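# Move the green block into the blue tray

## Task

Get the green block so that it rests inside the blue tray.

## Robot and tools

Robot: two arms, left_arm and right_arm, each ending in a parallel two-finger gripper. left_arm is the robot's own left and sits on the +y side; this need not match the left side of an image. Bases (scene frame): left_arm at (+0.078, +0.231, +0.755) m, quat_wxyz (+0.429, +0.284, +0.473, +0.715); right_arm at (+0.078, -0.231, +0.755) m, quat_wxyz (+0.715, +0.473, +0.284, +0.429).

Scene frame: the origin lies at table-top height (z = 0), above the middle of the robot's foot. +x points forward over the table, +z points up, +y toward the left arm. The table top starts near x = +0.15 m and may be rotated relative to the robot. Results report end_effector_position (m) and end_effector_quat_wxyz in this frame; both can be wrong by a few cm, worse at long reach. The position is the spot between the finger pads, roughly 1 cm short of the fingertips. In the gripper's own axes, the fingers point along +z and spread along y.

Command rows (shared by execute_actions and move): one row is a single list of 14 numbers covering both arms, each in [-1, 1]: dx, dy, dz, rx, ry, rz, opening for left_arm, followed by the same seven for right_arm. Always send all 14 even when one arm idles. The first six per arm are an offset, not a pose: they are measured from that arm's Hand target at the start of the action or move, along that Hand target's own axes (not the scene axes). Scale: 1.0 = 0.6 m for dx/dy/dz and 180 degrees for rotation; rx, ry, rz form a single rotation vector. Sending the same offset twice therefore moves the hand twice. Six zeros re-request the current Hand target. The opening is absolute, not an offset: +1 fully open (0.094 m), -1 closed. Any value you send is a command, so to keep a gripper as it is, resend its present opening (see Tool commands in the result); a 0 would half-close it.

execute_actions: argument actions is a list of actions; each action is a table of up to 15 rows, one per 1/30 s step, and a short table repeats its final row to fill 15 steps. Every row counts from the pose at the start of that action, not from the row before. Optional cameras: list of names, ["all"], or []; an unknown name invalidates the call. Images come back only for an empty actions list or when requested.

move: target is either one 14-number row or a list of up to 15 rows; every row in the list is still measured from the same starting Hand targets. speed: m/s, 0.002 to 4.3, default 0.25 (rotation capped at twice that in rad/s), one value or one per target. blend: corner rounding in m for a list, 0 means halt at each target. opening_speed: rate of the opening command per second on the -1..+1 scale, at least 0.2; use it to close gently. grip_force: newtons per pad, 10 to 50, one value or one per arm; stays set; lower values close slowly. blocking=false returns early while the move keeps running. Paths are straight and ignore obstacles and the other arm; the hand trails and may overshoot, more when fast or stretched. Avoid paths passing near an arm's own base. An opening change in a later list row takes effect only once everything has come to rest at that row. The result adds a move: line telling how it ended (done, off_target, moving, held, fault) plus any limits (paced = pose clipped, held = steps withheld). done means within 10 mm and 2 degrees; neither done nor off_target tells you about contact.

wait: seconds 0 to 10; arms keep their last command; a running move continues. stop: brakes a running move. zoom_image: camera (cam_head_left, cam_head_right, cam_over, cam_left_wrist, cam_right_wrist) and region [x0, y0, x1, y1] in pixels from the top-left, up to 504 by 504, only on a camera in the latest images. All cameras are 896x504. finished_scene ends the scene for good (scene 1, optional).

Result lines: Hand target is the last commanded pose after clipping; the next offsets start there. The hand often rests a few cm short from friction or weight; that alone is not contact. Re-sending zeros asks again; if still short, send the gap as an offset. Orientation commands are clipped to within 40 degrees of the measured one each step. grip_measured is the measured opening on the command scale (reads up to ~2.5 mm wide when empty; on a hard part, a little narrower than the part). grip_effort_nm is gripper motor effort, negative closing, with offset and friction, not a pad force. Joint velocities may be summarised as within noise. Joint torques include the arm's own weight and have offsets; entries 3 and 4 wrap at ±28 N m. Joint ranges (rad): waist -2.880 to 2.880, shoulder 0.000 to 3.142, elbow 0.000 to 3.019 (straight at 2.964), wrist pitch -1.693 to 1.571, wrist yaw -1.571 to 1.571, wrist roll -2.094 to 2.094.

Cautions: nothing may fall off the table or be left off it. Avoid dropping the block from height, releasing it while moving, fast impacts, and hard pushes into the table or tray. An arm blocked by something keeps pushing until commanded back beyond its gripper. Never let the arms, grippers or wrist cameras collide or squeeze each other; the clearance check does not guard gripper-to-gripper contact. Holding loads, stretching out or pushing at unreachable poses heats motors: MOTOR HOT appears at 85 °C, and at 100 °C that arm goes limp (OVER-TEMPERATURE FAULT) for 30 to 60 s or longer. To release, command an opening well above grip_measured.

Each tool is called after ">>>" as a command line: name --argument value for each argument, lists and objects as JSON in quotes; but a table of rows of numbers goes row by row, as --pt "numbers of a row", without its own name.

## Session

>>> execute_actions --actions '[]'

Scene clock: 0.00 s.
left_arm: end_effector_position=(+0.4155, +0.5805, +0.2825) grip_measured=+1.000 grip_effort_nm=n/a end_effector_quat_wxyz=(+0.143, -0.678, +0.709, +0.132) | right_arm: end_effector_position=(+0.4169, +0.0800, +0.1010) grip_measured=+1.000 grip_effort_nm=n/a end_effector_quat_wxyz=(+0.200, -0.023, +0.978, -0.056)
Joint positions: left_arm=[-1.369 1.552 0.919 0.453 -0.133 -0.962 0.094] | right_arm=[-0.863 2.72 1.619 1.106 0.611 -0.52 0.094]
Joint velocities: within noise
Joint torques (N m): no reading
Motor temperatures (°C): left_arm=[25 31 27 24 23 25 26] | right_arm=[27 26 26 24 26 23 25]
Heat: left arm: hottest shoulder 31 °C; right arm: hottest waist 27 °C.
Hand target: left_arm +0.4151, +0.5806, +0.2841; -0.144, +0.678, -0.709, -0.133 | right_arm +0.4103, +0.0749, +0.0978; +0.195, -0.024, +0.979, -0.058
Tool commands: left_gripper/opening=+1.0 right_gripper/opening=+1.0

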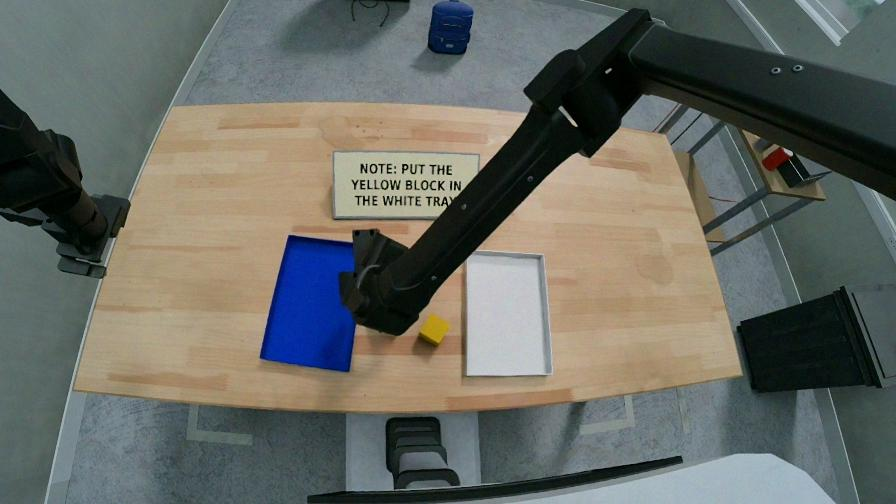

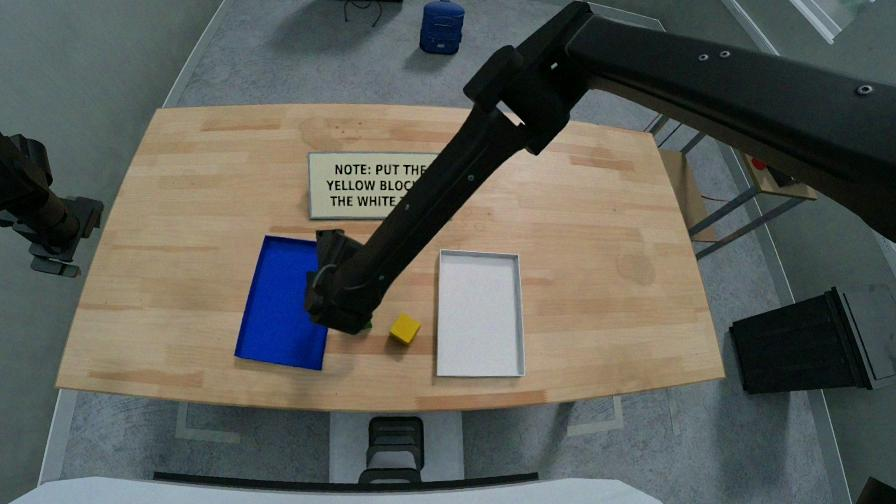

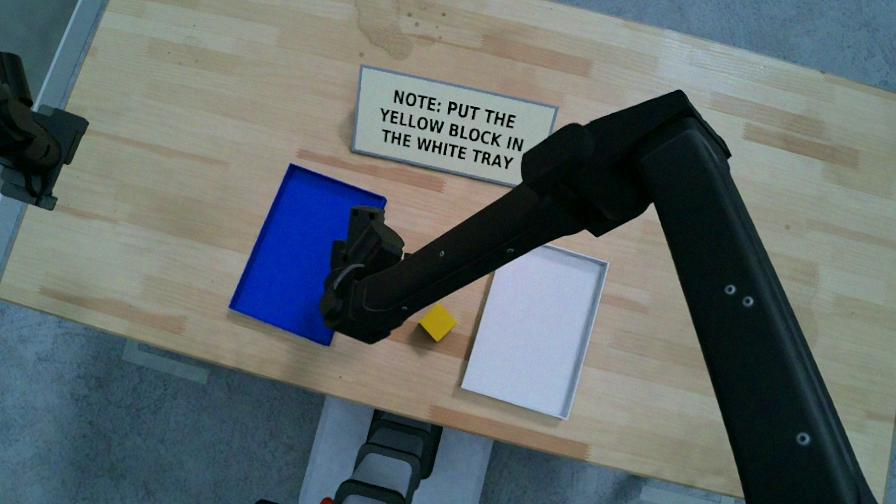

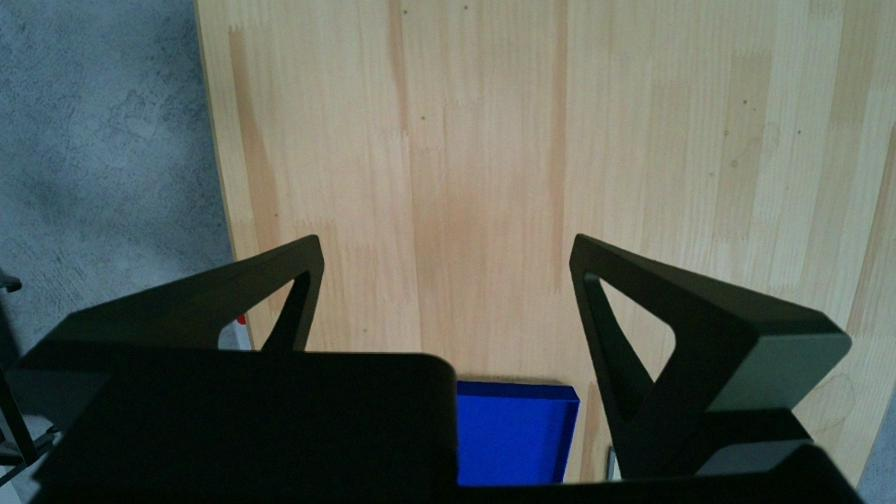

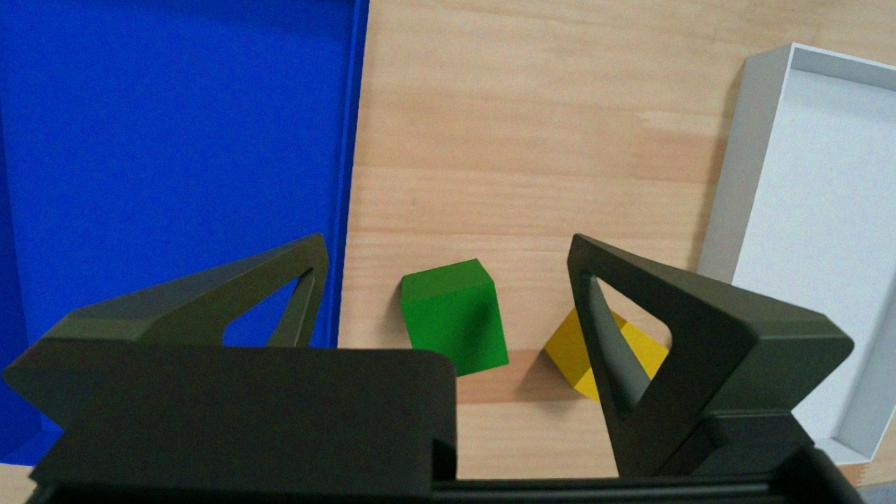

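>>> zoom_image --camera "cam_right_wrist" --region '[310, 200, 690, 414]'

>>> zoom_image --camera "cam_head_right" --region '[220, 200, 560, 420]'

Scaled by 1.326 from the camera's 896x504 image, which has a finer 1280x720 frame.

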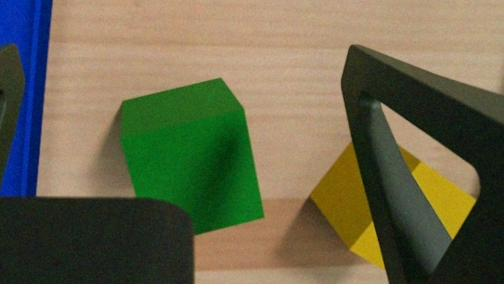

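Scaled by 1.482 from the camera's 896x504 image, which has a finer 1280x720 frame.

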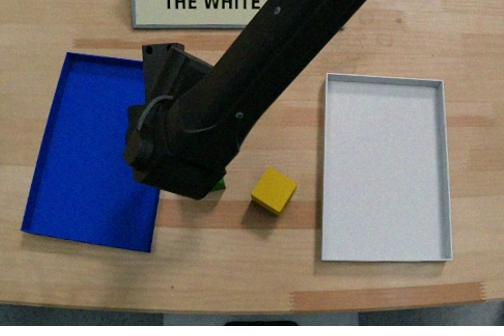

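>>> move --target '[0,0,0,0,0,0,1, 0.0488,-0.0143,-0.0586,0.0528,0.1312,0.4364,1]' --speed 0.4 --cameras '["cam_right_wrist","cam_head_left"]'

Scene clock: 83.43 s.
left_arm: end_effector_position=(+0.4155, +0.5805, +0.2825) grip_measured=+1.000 grip_effort_nm=0.01 end_effector_quat_wxyz=(+0.143, -0.678, +0.709, +0.132) | right_arm: end_effector_position=(+0.3757, +0.0694, +0.1156) grip_measured=+1.000 grip_effort_nm=0.00 end_effector_quat_wxyz=(+0.008, +0.622, +0.783, +0.001)
Joint positions: left_arm=[-1.369 1.552 0.919 0.453 -0.133 -0.962 0.094] | right_arm=[-0.863 2.526 1.472 0.562 0.647 1.164 0.094]
Joint torques (N m): left_arm=[1.55 -13.92 -2.41 0.47 -0.3 -0.06] | right_arm=[15.5 -5.71 -5.85 -0.02 -0.05 0.09]
Heat: left arm: hottest shoulder 32 °C; right arm: hottest waist 30 °C.
Hand target: left_arm +0.4151, +0.5806, +0.2841; -0.144, +0.678, -0.709, -0.133 | right_arm +0.3697, +0.0681, +0.1201; +0.000, +0.622, +0.783, -0.001
Off the commanded pose: left_arm 0.002 m, 0 deg | right_arm 0.007 m, 1 deg.
move: done
Images, in order (width x height): cam_head_left 896x504, cam_right_wrist 896x504.

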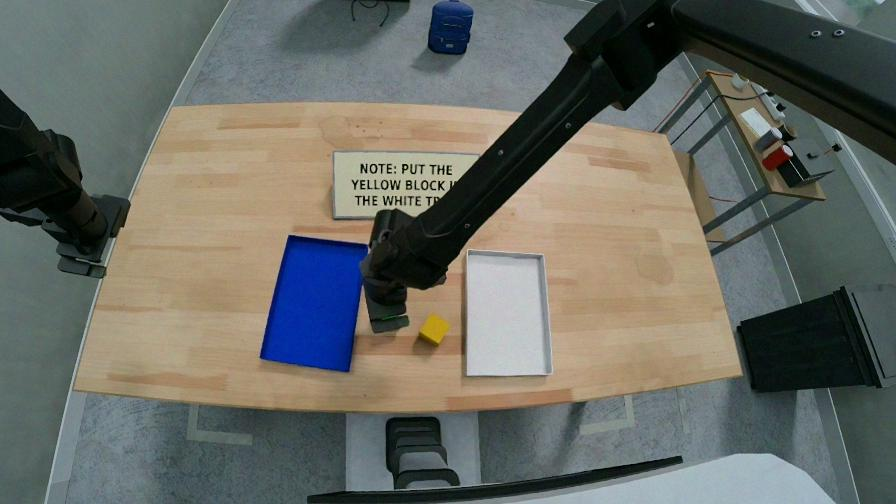

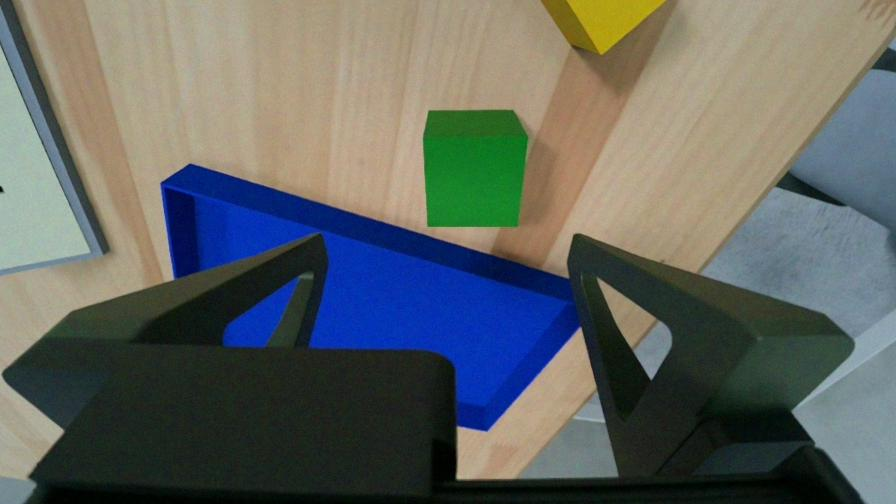

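>>> move --target '[0,0,0,0,0,0,1, 0.0067,-0.0217,0.1427,0,0,0,1]' --speed 0.12 --cameras '["cam_right_wrist"]'

Scene clock: 113.73 s.
left_arm: end_effector_position=(+0.4155, +0.5805, +0.2825) grip_measured=+1.000 grip_effort_nm=0.00 end_effector_quat_wxyz=(+0.143, -0.678, +0.709, +0.132) | right_arm: end_effector_position=(+0.3718, +0.0846, +0.0484) grip_measured=+1.000 grip_effort_nm=0.00 end_effector_quat_wxyz=(+0.005, +0.626, +0.780, +0.014)
Joint positions: left_arm=[-1.369 1.552 0.919 0.453 -0.133 -0.962 0.094] | right_arm=[-0.911 2.678 1.71 0.5 0.578 1.142 0.094]
Joint torques (N m): left_arm=[1.61 -13.86 -2.43 0.46 -0.3 -0.06] | right_arm=[13.45 -3.19 -3.02 -0.01 -0.05 -0.13]
Heat: left arm: hottest shoulder 32 °C; right arm: hottest waist 30 °C.
Hand target: left_arm +0.4151, +0.5806, +0.2841; -0.144, +0.678, -0.709, -0.133 | right_arm +0.3563, +0.0688, +0.0344; +0.000, +0.622, +0.783, -0.001
Off the commanded pose: left_arm 0.002 m, 0 deg | right_arm 0.026 m, 2 deg.
move: off_target (right_arm)
Images, in order (width x height): cam_right_wrist 896x504.

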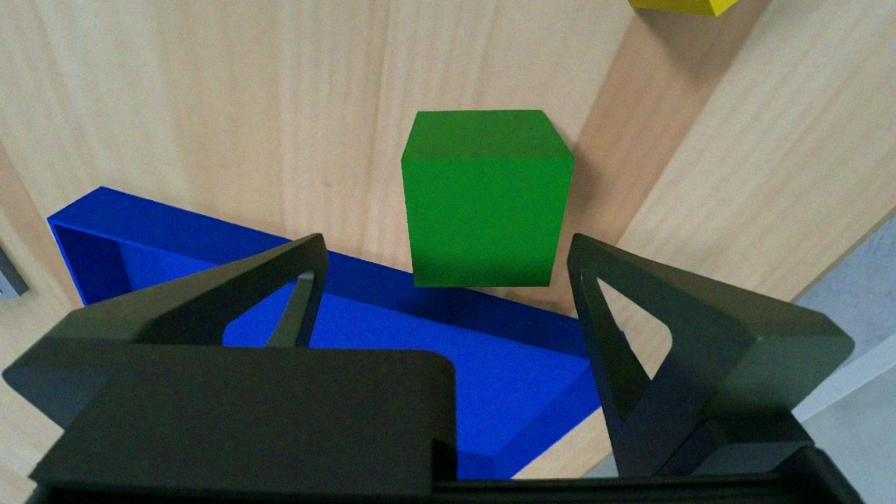

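>>> execute_actions --actions '[]' --cameras '["cam_head_right","cam_over","cam_left_wrist","cam_right_wrist"]'

>>> zoom_image --camera "cam_head_right" --region '[300, 230, 440, 370]'

>>> zoom_image --camera "cam_over" --region '[280, 200, 500, 380]'

>>> zoom_image --camera "cam_right_wrist" --region '[260, 90, 640, 340]'

Scene clock: 141.13 s.
left_arm: end_effector_position=(+0.4155, +0.5805, +0.2825) grip_measured=+1.000 grip_effort_nm=0.01 end_effector_quat_wxyz=(+0.143, -0.678, +0.709, +0.132) | right_arm: end_effector_position=(+0.3717, +0.0847, +0.0484) grip_measured=+1.000 grip_effort_nm=0.00 end_effector_quat_wxyz=(+0.004, +0.625, +0.780, +0.014)
Joint positions: left_arm=[-1.369 1.552 0.919 0.453 -0.133 -0.962 0.094] | right_arm=[-0.911 2.678 1.71 0.499 0.578 1.142 0.094]
Joint velocities: within noise
Joint torques (N m): left_arm=[1.55 -13.92 -2.43 0.47 -0.3 -0.06] | right_arm=[13.27 -3.14 -3.03 -0.01 -0.05 -0.12]
Motor temperatures (°C): left_arm=[25 32 27 24 24 25 26] | right_arm=[30 26 27 24 26 23 25]
Heat: left arm: hottest shoulder 32 °C; right arm: hottest waist 30 °C.
Hand target: left_arm +0.4151, +0.5806, +0.2841; -0.144, +0.678, -0.709, -0.133 | right_arm +0.3562, +0.0688, +0.0344; +0.000, +0.622, +0.783, -0.001
Tool commands: left_gripper/opening=+1.0 right_gripper/opening=+1.0
Off the commanded pose: left_arm 0.002 m, 0 deg | right_arm 0.026 m, 2 deg.
Images, in order (width x height): cam_head_right 896x504, cam_over 896x504, cam_left_wrist 896x504, cam_right_wrist 896x504.

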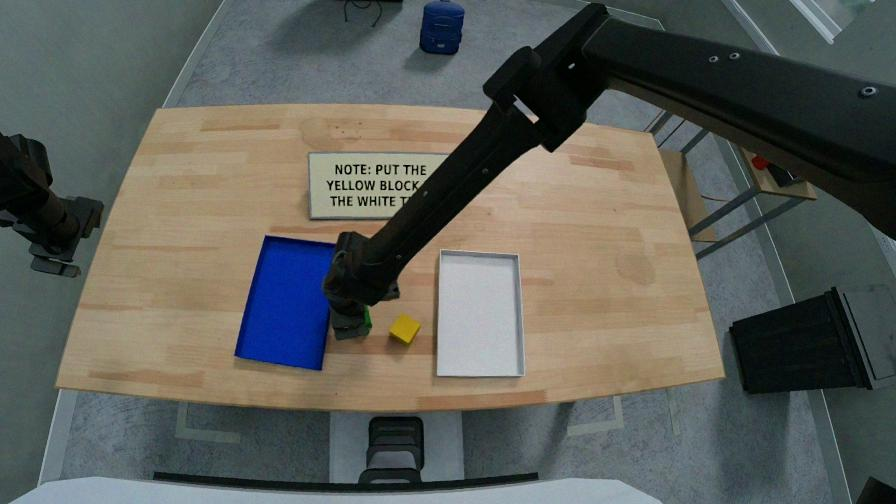

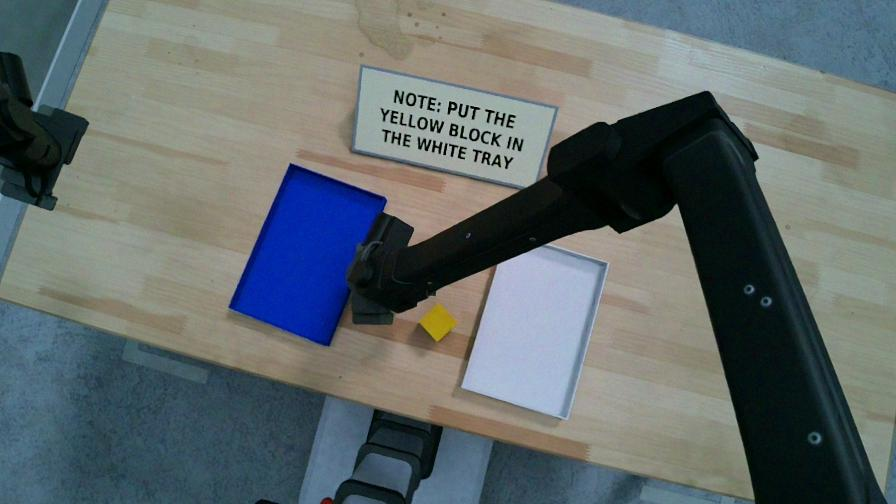

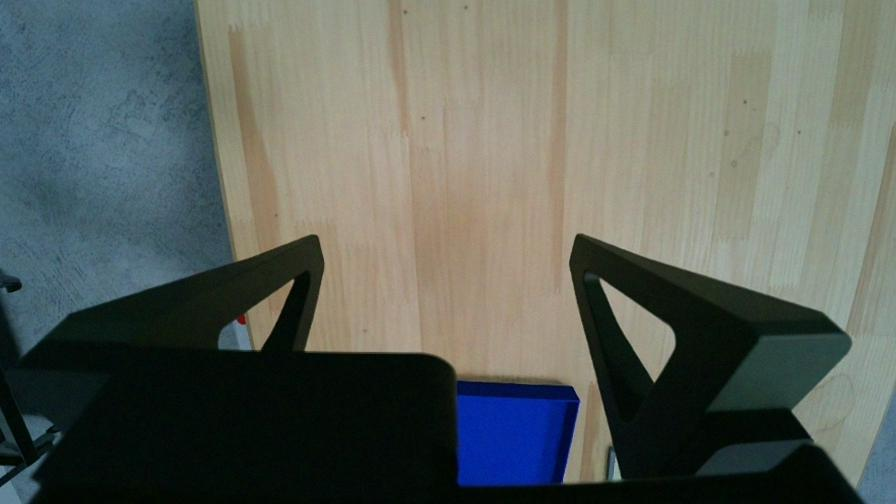

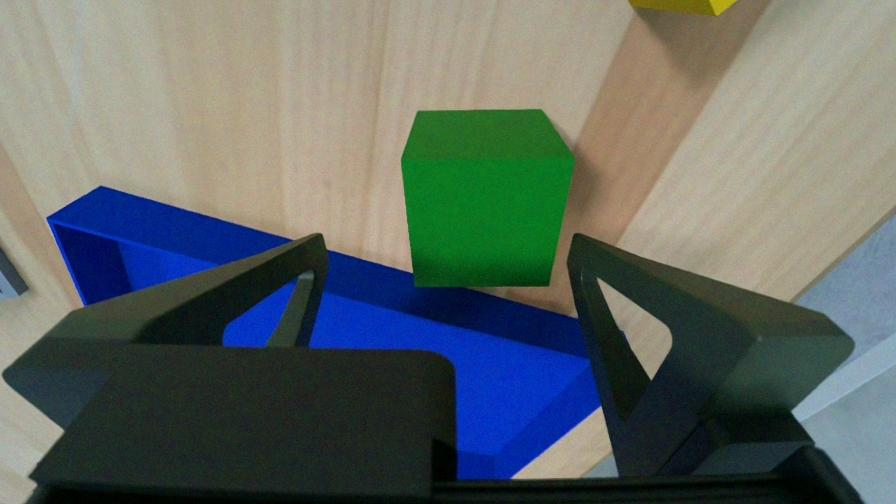

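Scaled by 3.600 from the camera's 896x504 image, which has a finer 1280x720 frame.

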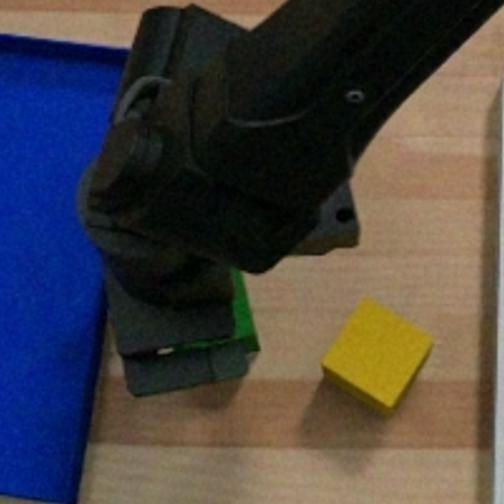

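Scaled by 2.291 from the camera's 896x504 image, which has a finer 1280x720 frame.

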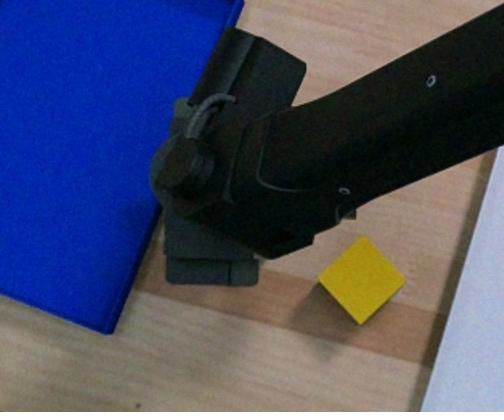

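Scaled by 1.326 from the camera's 896x504 image, which has a finer 1280x720 frame.

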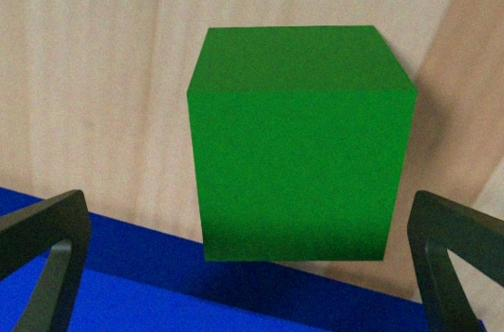

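>>> move --target '[0,0,0,0,0,0,1, -0.0293,-0.0122,0.014,0,0,0,1]' --speed 0.12 --cameras '["cam_right_wrist"]'

Scene clock: 186.80 s.
left_arm: end_effector_position=(+0.4155, +0.5805, +0.2825) grip_measured=+1.000 grip_effort_nm=0.01 end_effector_quat_wxyz=(+0.143, -0.678, +0.709, +0.132) | right_arm: end_effector_position=(+0.3674, +0.0697, +0.0379) grip_measured=+1.000 grip_effort_nm=0.00 end_effector_quat_wxyz=(+0.001, +0.623, +0.782, +0.014)
Joint positions: left_arm=[-1.369 1.552 0.919 0.453 -0.133 -0.962 0.094] | right_arm=[-0.939 2.678 1.71 0.499 0.551 1.126 0.094]
Joint torques (N m): left_arm=[1.55 -13.92 -2.41 0.47 -0.29 -0.06] | right_arm=[12.75 -3.6 -4.16 0.46 -0.07 -0.15]
Heat: left arm: hottest shoulder 32 °C; right arm: hottest waist 30 °C.
Hand target: left_arm +0.4151, +0.5806, +0.2841; -0.144, +0.678, -0.709, -0.133 | right_arm +0.3531, +0.0502, +0.0261; +0.000, +0.622, +0.783, -0.001
Off the commanded pose: left_arm 0.002 m, 0 deg | right_arm 0.027 m, 2 deg.
move: off_target (right_arm)
Images, in order (width x height): cam_right_wrist 896x504.

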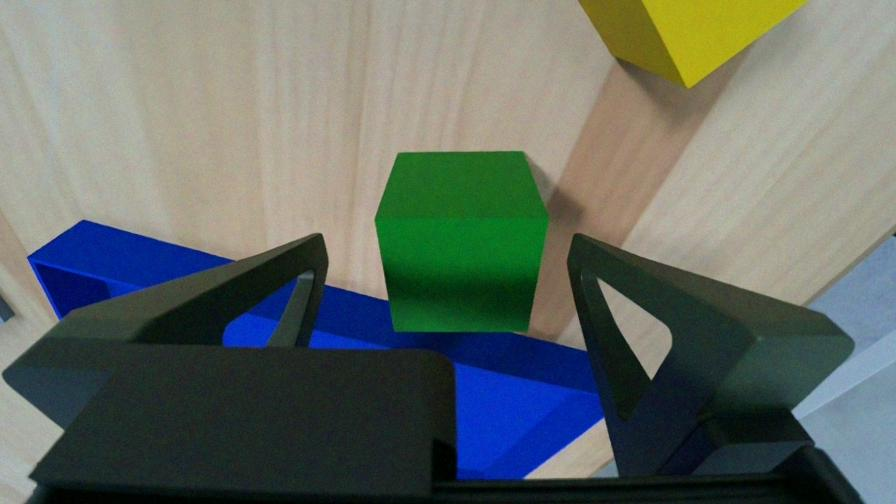

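>>> move --pt "0 0 0 0 0 0 1 -0.0167 -0.0067 0.0133 0 0 0 1" --pt "0 0 0 0 0 0 1 -0.0167 -0.0067 0.0133 0 0 0 -0.12" --speed 0.1 --grip_force '[50,35]' --cameras '["cam_right_wrist"]'

Scene clock: 199.10 s.
left_arm: end_effector_position=(+0.4155, +0.5805, +0.2825) grip_measured=+1.000 grip_effort_nm=0.01 end_effector_quat_wxyz=(+0.143, -0.678, +0.709, +0.132) | right_arm: end_effector_position=(+0.3645, +0.0596, +0.0311) grip_measured=+0.069 grip_effort_nm=-0.71 end_effector_quat_wxyz=(-0.001, +0.622, +0.783, +0.013)
Joint positions: left_arm=[-1.369 1.552 0.919 0.453 -0.133 -0.962 0.094] | right_arm=[-0.958 2.678 1.71 0.499 0.534 1.115 0.05]
Joint torques (N m): left_arm=[1.55 -13.92 -2.43 0.49 -0.3 -0.06] | right_arm=[12.04 -3.49 -3.78 0.55 -0.06 -0.13]
Heat: left arm: hottest shoulder 32 °C; right arm: hottest waist 29 °C.
Hand target: left_arm +0.4151, +0.5806, +0.2841; -0.144, +0.678, -0.709, -0.133 | right_arm +0.3514, +0.0393, +0.0180; +0.000, +0.622, +0.783, -0.001
Off the commanded pose: left_arm 0.002 m, 0 deg | right_arm 0.027 m, 2 deg.
grip_force (N): 50, 35
move: off_target (right_arm); target 2's new opening was sent with right_arm's hand 0.027 m and 2 deg from that target
Images, in order (width x height): cam_right_wrist 896x504.

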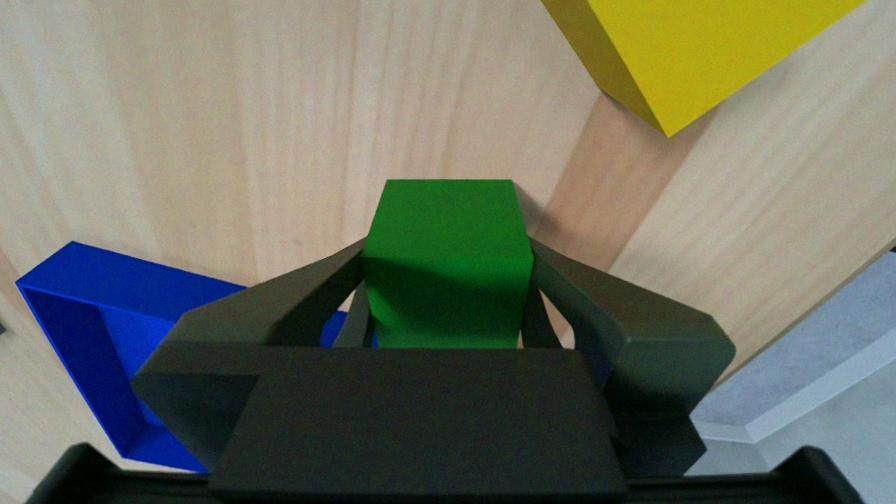

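>>> move --pt "0 0 0 0 0 0 1 0 0 -0.15 0 0 0 -0.12" --pt "0 0 0 0 0 0 1 0.2464 0.1229 -0.1367 0 0 0 -0.12" --speed 0.25 --blend '[0.03,0]' --cameras '["cam_right_wrist","cam_head_right"]'

Scene clock: 224.50 s.
left_arm: end_effector_position=(+0.4155, +0.5805, +0.2825) grip_measured=+1.000 grip_effort_nm=0.01 end_effector_quat_wxyz=(+0.143, -0.678, +0.709, +0.132) | right_arm: end_effector_position=(+0.3977, +0.1929, +0.0980) grip_measured=+0.068 grip_effort_nm=-0.75 end_effector_quat_wxyz=(+0.005, +0.623, +0.782, +0.000)
Joint positions: left_arm=[-1.369 1.552 0.919 0.453 -0.133 -0.962 0.094] | right_arm=[-0.736 2.744 1.882 0.309 0.756 1.255 0.05]
Joint torques (N m): left_arm=[1.55 -13.92 -2.41 0.46 -0.3 -0.06] | right_arm=[20.6 -3.96 -1.74 -0.06 0.17 0.08]
Heat: left arm: hottest shoulder 32 °C; right arm: hottest waist 29 °C.
Hand target: left_arm +0.4151, +0.5806, +0.2841; -0.144, +0.678, -0.709, -0.133 | right_arm +0.3897, +0.2002, +0.0999; +0.000, +0.622, +0.783, -0.001
Off the commanded pose: left_arm 0.002 m, 0 deg | right_arm 0.011 m, 1 deg.
grip_force (N): 50, 35
move: off_target (right_arm)
Images, in order (width x height): cam_head_right 896x504, cam_right_wrist 896x504.

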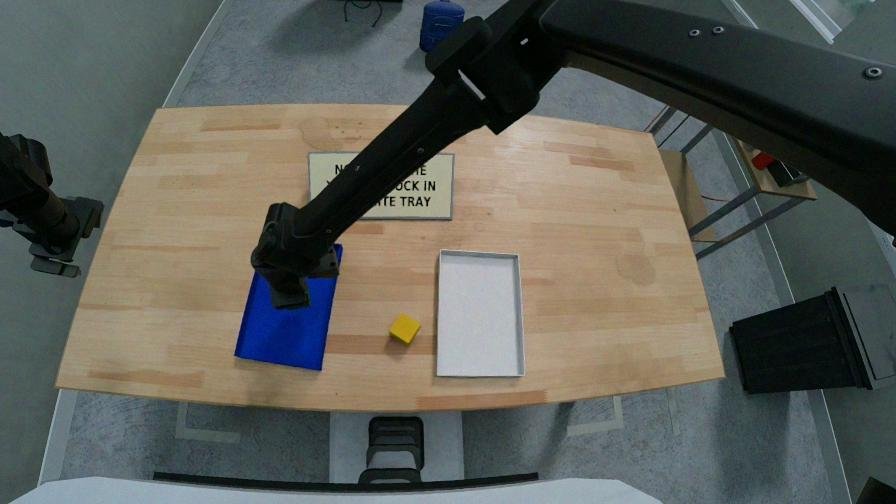

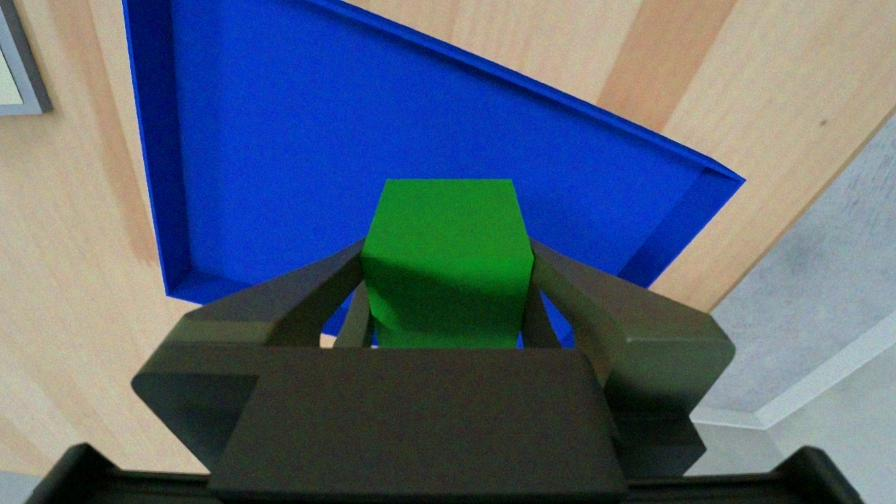

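>>> move --target '[0,0,0,0,0,0,1, 0.0325,0.0075,0.11,0,0,0,-0.12]' --speed 0.12 --cameras '["cam_right_wrist"]'

Scene clock: 233.33 s.
left_arm: end_effector_position=(+0.4155, +0.5805, +0.2825) grip_measured=+1.000 grip_effort_nm=0.01 end_effector_quat_wxyz=(+0.143, -0.678, +0.709, +0.132) | right_arm: end_effector_position=(+0.4047, +0.2394, +0.0533) grip_measured=+0.068 grip_effort_nm=-0.75 end_effector_quat_wxyz=(+0.003, +0.626, +0.780, +0.017)
Joint positions: left_arm=[-1.369 1.552 0.919 0.453 -0.133 -0.962 0.094] | right_arm=[-0.736 2.943 2.237 0.174 0.726 1.249 0.05]
Joint torques (N m): left_arm=[1.61 -13.92 -2.43 0.47 -0.3 -0.06] | right_arm=[18.14 -3.43 -0.66 0.02 0 -0.13]
Heat: left arm: hottest shoulder 32 °C; right arm: hottest waist 30 °C.
Hand target: left_arm +0.4151, +0.5806, +0.2841; -0.144, +0.678, -0.709, -0.133 | right_arm +0.3900, +0.2200, +0.0339; +0.000, +0.622, +0.783, -0.001
Off the commanded pose: left_arm 0.002 m, 0 deg | right_arm 0.031 m, 2 deg.
grip_force (N): 50, 35
move: off_target (right_arm)
Images, in order (width x height): cam_right_wrist 896x504.

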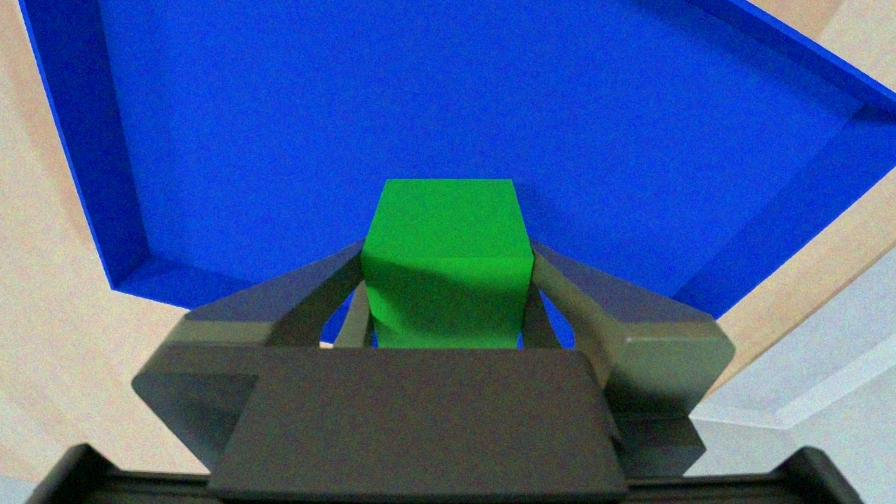

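>>> move --target '[0,0,0,0,0,0,1, -0.0097,-0.0023,0.0267,0,0,0,-0.12]' --speed 0.08 --cameras '["cam_right_wrist"]'

Scene clock: 239.10 s.
left_arm: end_effector_position=(+0.4155, +0.5805, +0.2825) grip_measured=+1.000 grip_effort_nm=0.01 end_effector_quat_wxyz=(+0.143, -0.678, +0.709, +0.132) | right_arm: end_effector_position=(+0.4060, +0.2363, +0.0401) grip_measured=+0.068 grip_effort_nm=-0.75 end_effector_quat_wxyz=(+0.003, +0.625, +0.780, +0.018)
Joint positions: left_arm=[-1.369 1.552 0.919 0.453 -0.133 -0.962 0.094] | right_arm=[-0.751 2.973 2.293 0.156 0.711 1.236 0.05]
Joint torques (N m): left_arm=[1.61 -13.92 -2.41 0.47 -0.3 -0.06] | right_arm=[17.32 -3.02 -0.47 -0.05 -0.07 -0.12]
Heat: left arm: hottest shoulder 32 °C; right arm: hottest waist 30 °C.
Hand target: left_arm +0.4151, +0.5806, +0.2841; -0.144, +0.678, -0.709, -0.133 | right_arm +0.3895, +0.2143, +0.0179; +0.000, +0.622, +0.783, -0.001
Off the commanded pose: left_arm 0.002 m, 0 deg | right_arm 0.035 m, 2 deg.
grip_force (N): 50, 35
move: off_target (right_arm)
Images, in order (width x height): cam_right_wrist 896x504.

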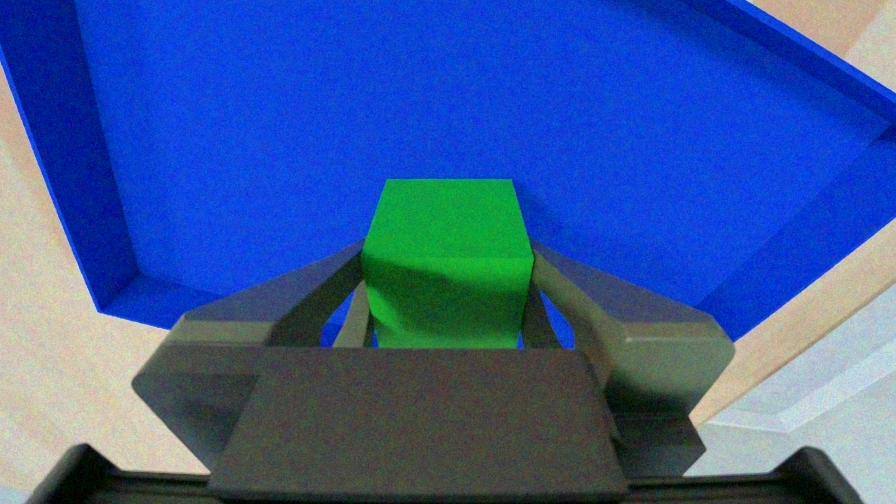

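>>> move --target '[0,0,0,0,0,0,1, -0.0033,-0.0008,0.0133,0,0,0,-0.12]' --speed 0.06 --cameras '["cam_right_wrist"]'

>>> zoom_image --camera "cam_right_wrist" --region '[340, 150, 580, 285]'

Scene clock: 246.57 s.
left_arm: end_effector_position=(+0.4155, +0.5805, +0.2825) grip_measured=+1.000 grip_effort_nm=0.01 end_effector_quat_wxyz=(+0.143, -0.678, +0.709, +0.132) | right_arm: end_effector_position=(+0.4066, +0.2359, +0.0335) grip_measured=+0.068 grip_effort_nm=-0.75 end_effector_quat_wxyz=(+0.003, +0.625, +0.781, +0.019)
Joint positions: left_arm=[-1.369 1.552 0.919 0.453 -0.133 -0.962 0.094] | right_arm=[-0.757 2.991 2.329 0.141 0.703 1.23 0.05]
Joint torques (N m): left_arm=[1.55 -13.92 -2.43 0.47 -0.29 -0.06] | right_arm=[17.44 -2.9 -0.36 0.05 -0.07 -0.14]
Heat: left arm: hottest shoulder 32 °C; right arm: hottest waist 30 °C.
Hand target: left_arm +0.4151, +0.5806, +0.2841; -0.144, +0.678, -0.709, -0.133 | right_arm +0.3894, +0.2122, +0.0099; +0.000, +0.622, +0.783, -0.001
Off the commanded pose: left_arm 0.002 m, 0 deg | right_arm 0.038 m, 2 deg.
grip_force (N): 50, 35
move: off_target (right_arm)
Images, in order (width x height): cam_right_wrist 896x504.

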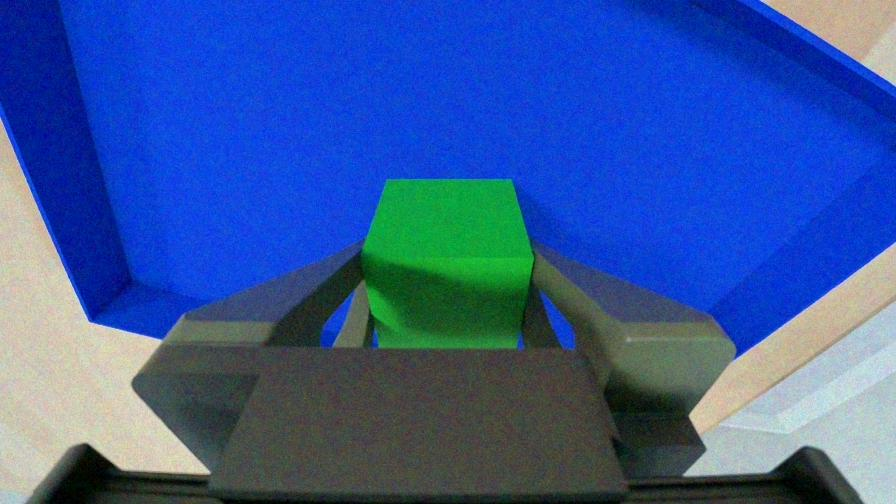

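Scaled by 2.100 from the camera's 896x504 image, which has a finer 1280x720 frame.

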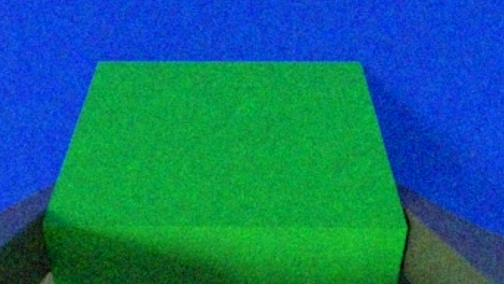

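>>> move --pt "0 0 0 0 0 0 1 0 0 0 0 0 0 1" --pt "0 0 0 0 0 0 1 0 0 -0.2 0 0 0 1" --speed 0.15 --opening_speed 1.2 --cameras '["cam_right_wrist","cam_head_right"]'

Scene clock: 257.33 s.
left_arm: end_effector_position=(+0.4155, +0.5805, +0.2825) grip_measured=+1.000 grip_effort_nm=0.01 end_effector_quat_wxyz=(+0.143, -0.678, +0.709, +0.132) | right_arm: end_effector_position=(+0.3890, +0.2093, +0.1242) grip_measured=+0.998 grip_effort_nm=0.09 end_effector_quat_wxyz=(-0.001, +0.618, +0.786, -0.004)
Joint positions: left_arm=[-1.369 1.552 0.919 0.453 -0.133 -0.962 0.094] | right_arm=[-0.694 2.726 1.839 0.292 0.791 1.288 0.094]
Joint torques (N m): left_arm=[1.61 -13.92 -2.41 0.47 -0.29 -0.06] | right_arm=[20.42 -5.13 -3.21 0.42 0.18 0.1]
Heat: left arm: hottest shoulder 32 °C; right arm: hottest waist 31 °C.
Hand target: left_arm +0.4151, +0.5806, +0.2841; -0.144, +0.678, -0.709, -0.133 | right_arm +0.3897, +0.2121, +0.1298; +0.000, +0.622, +0.783, -0.001
Off the commanded pose: left_arm 0.002 m, 0 deg | right_arm 0.006 m, 1 deg.
grip_force (N): 50, 35
move: done
Images, in order (width x height): cam_head_right 896x504, cam_right_wrist 896x504.

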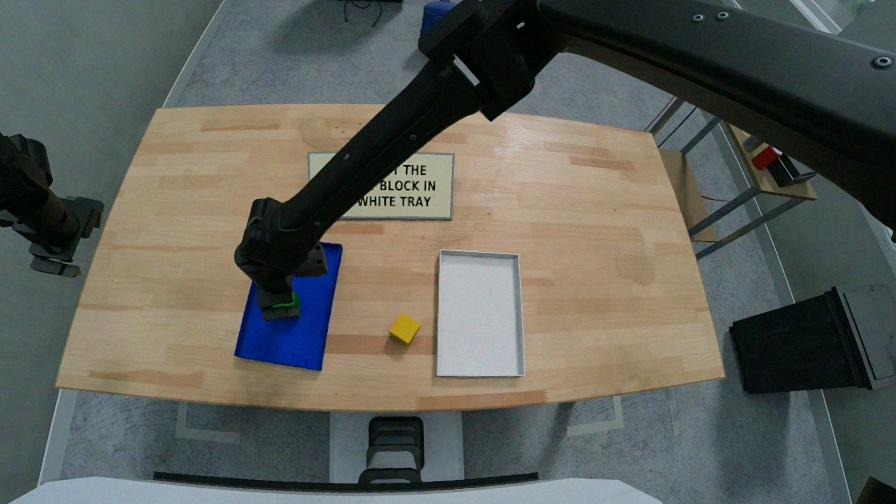

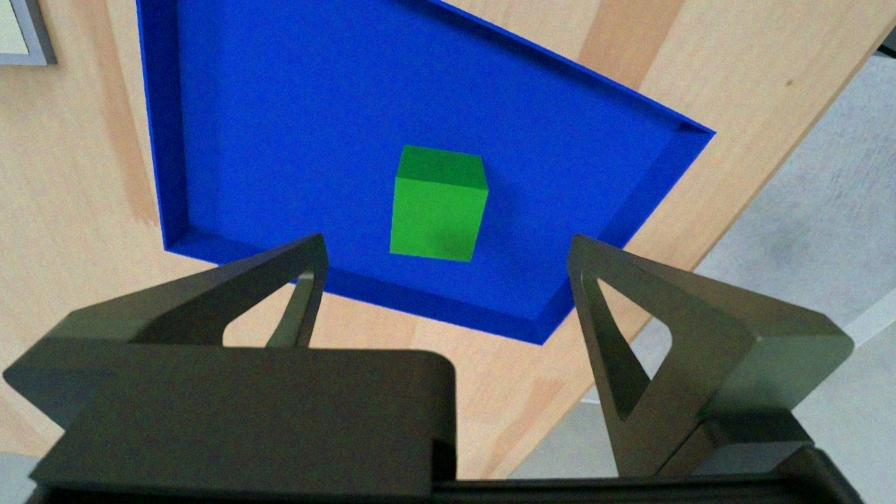

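>>> finished_scene --scene 1

The scene is finished: the task was done.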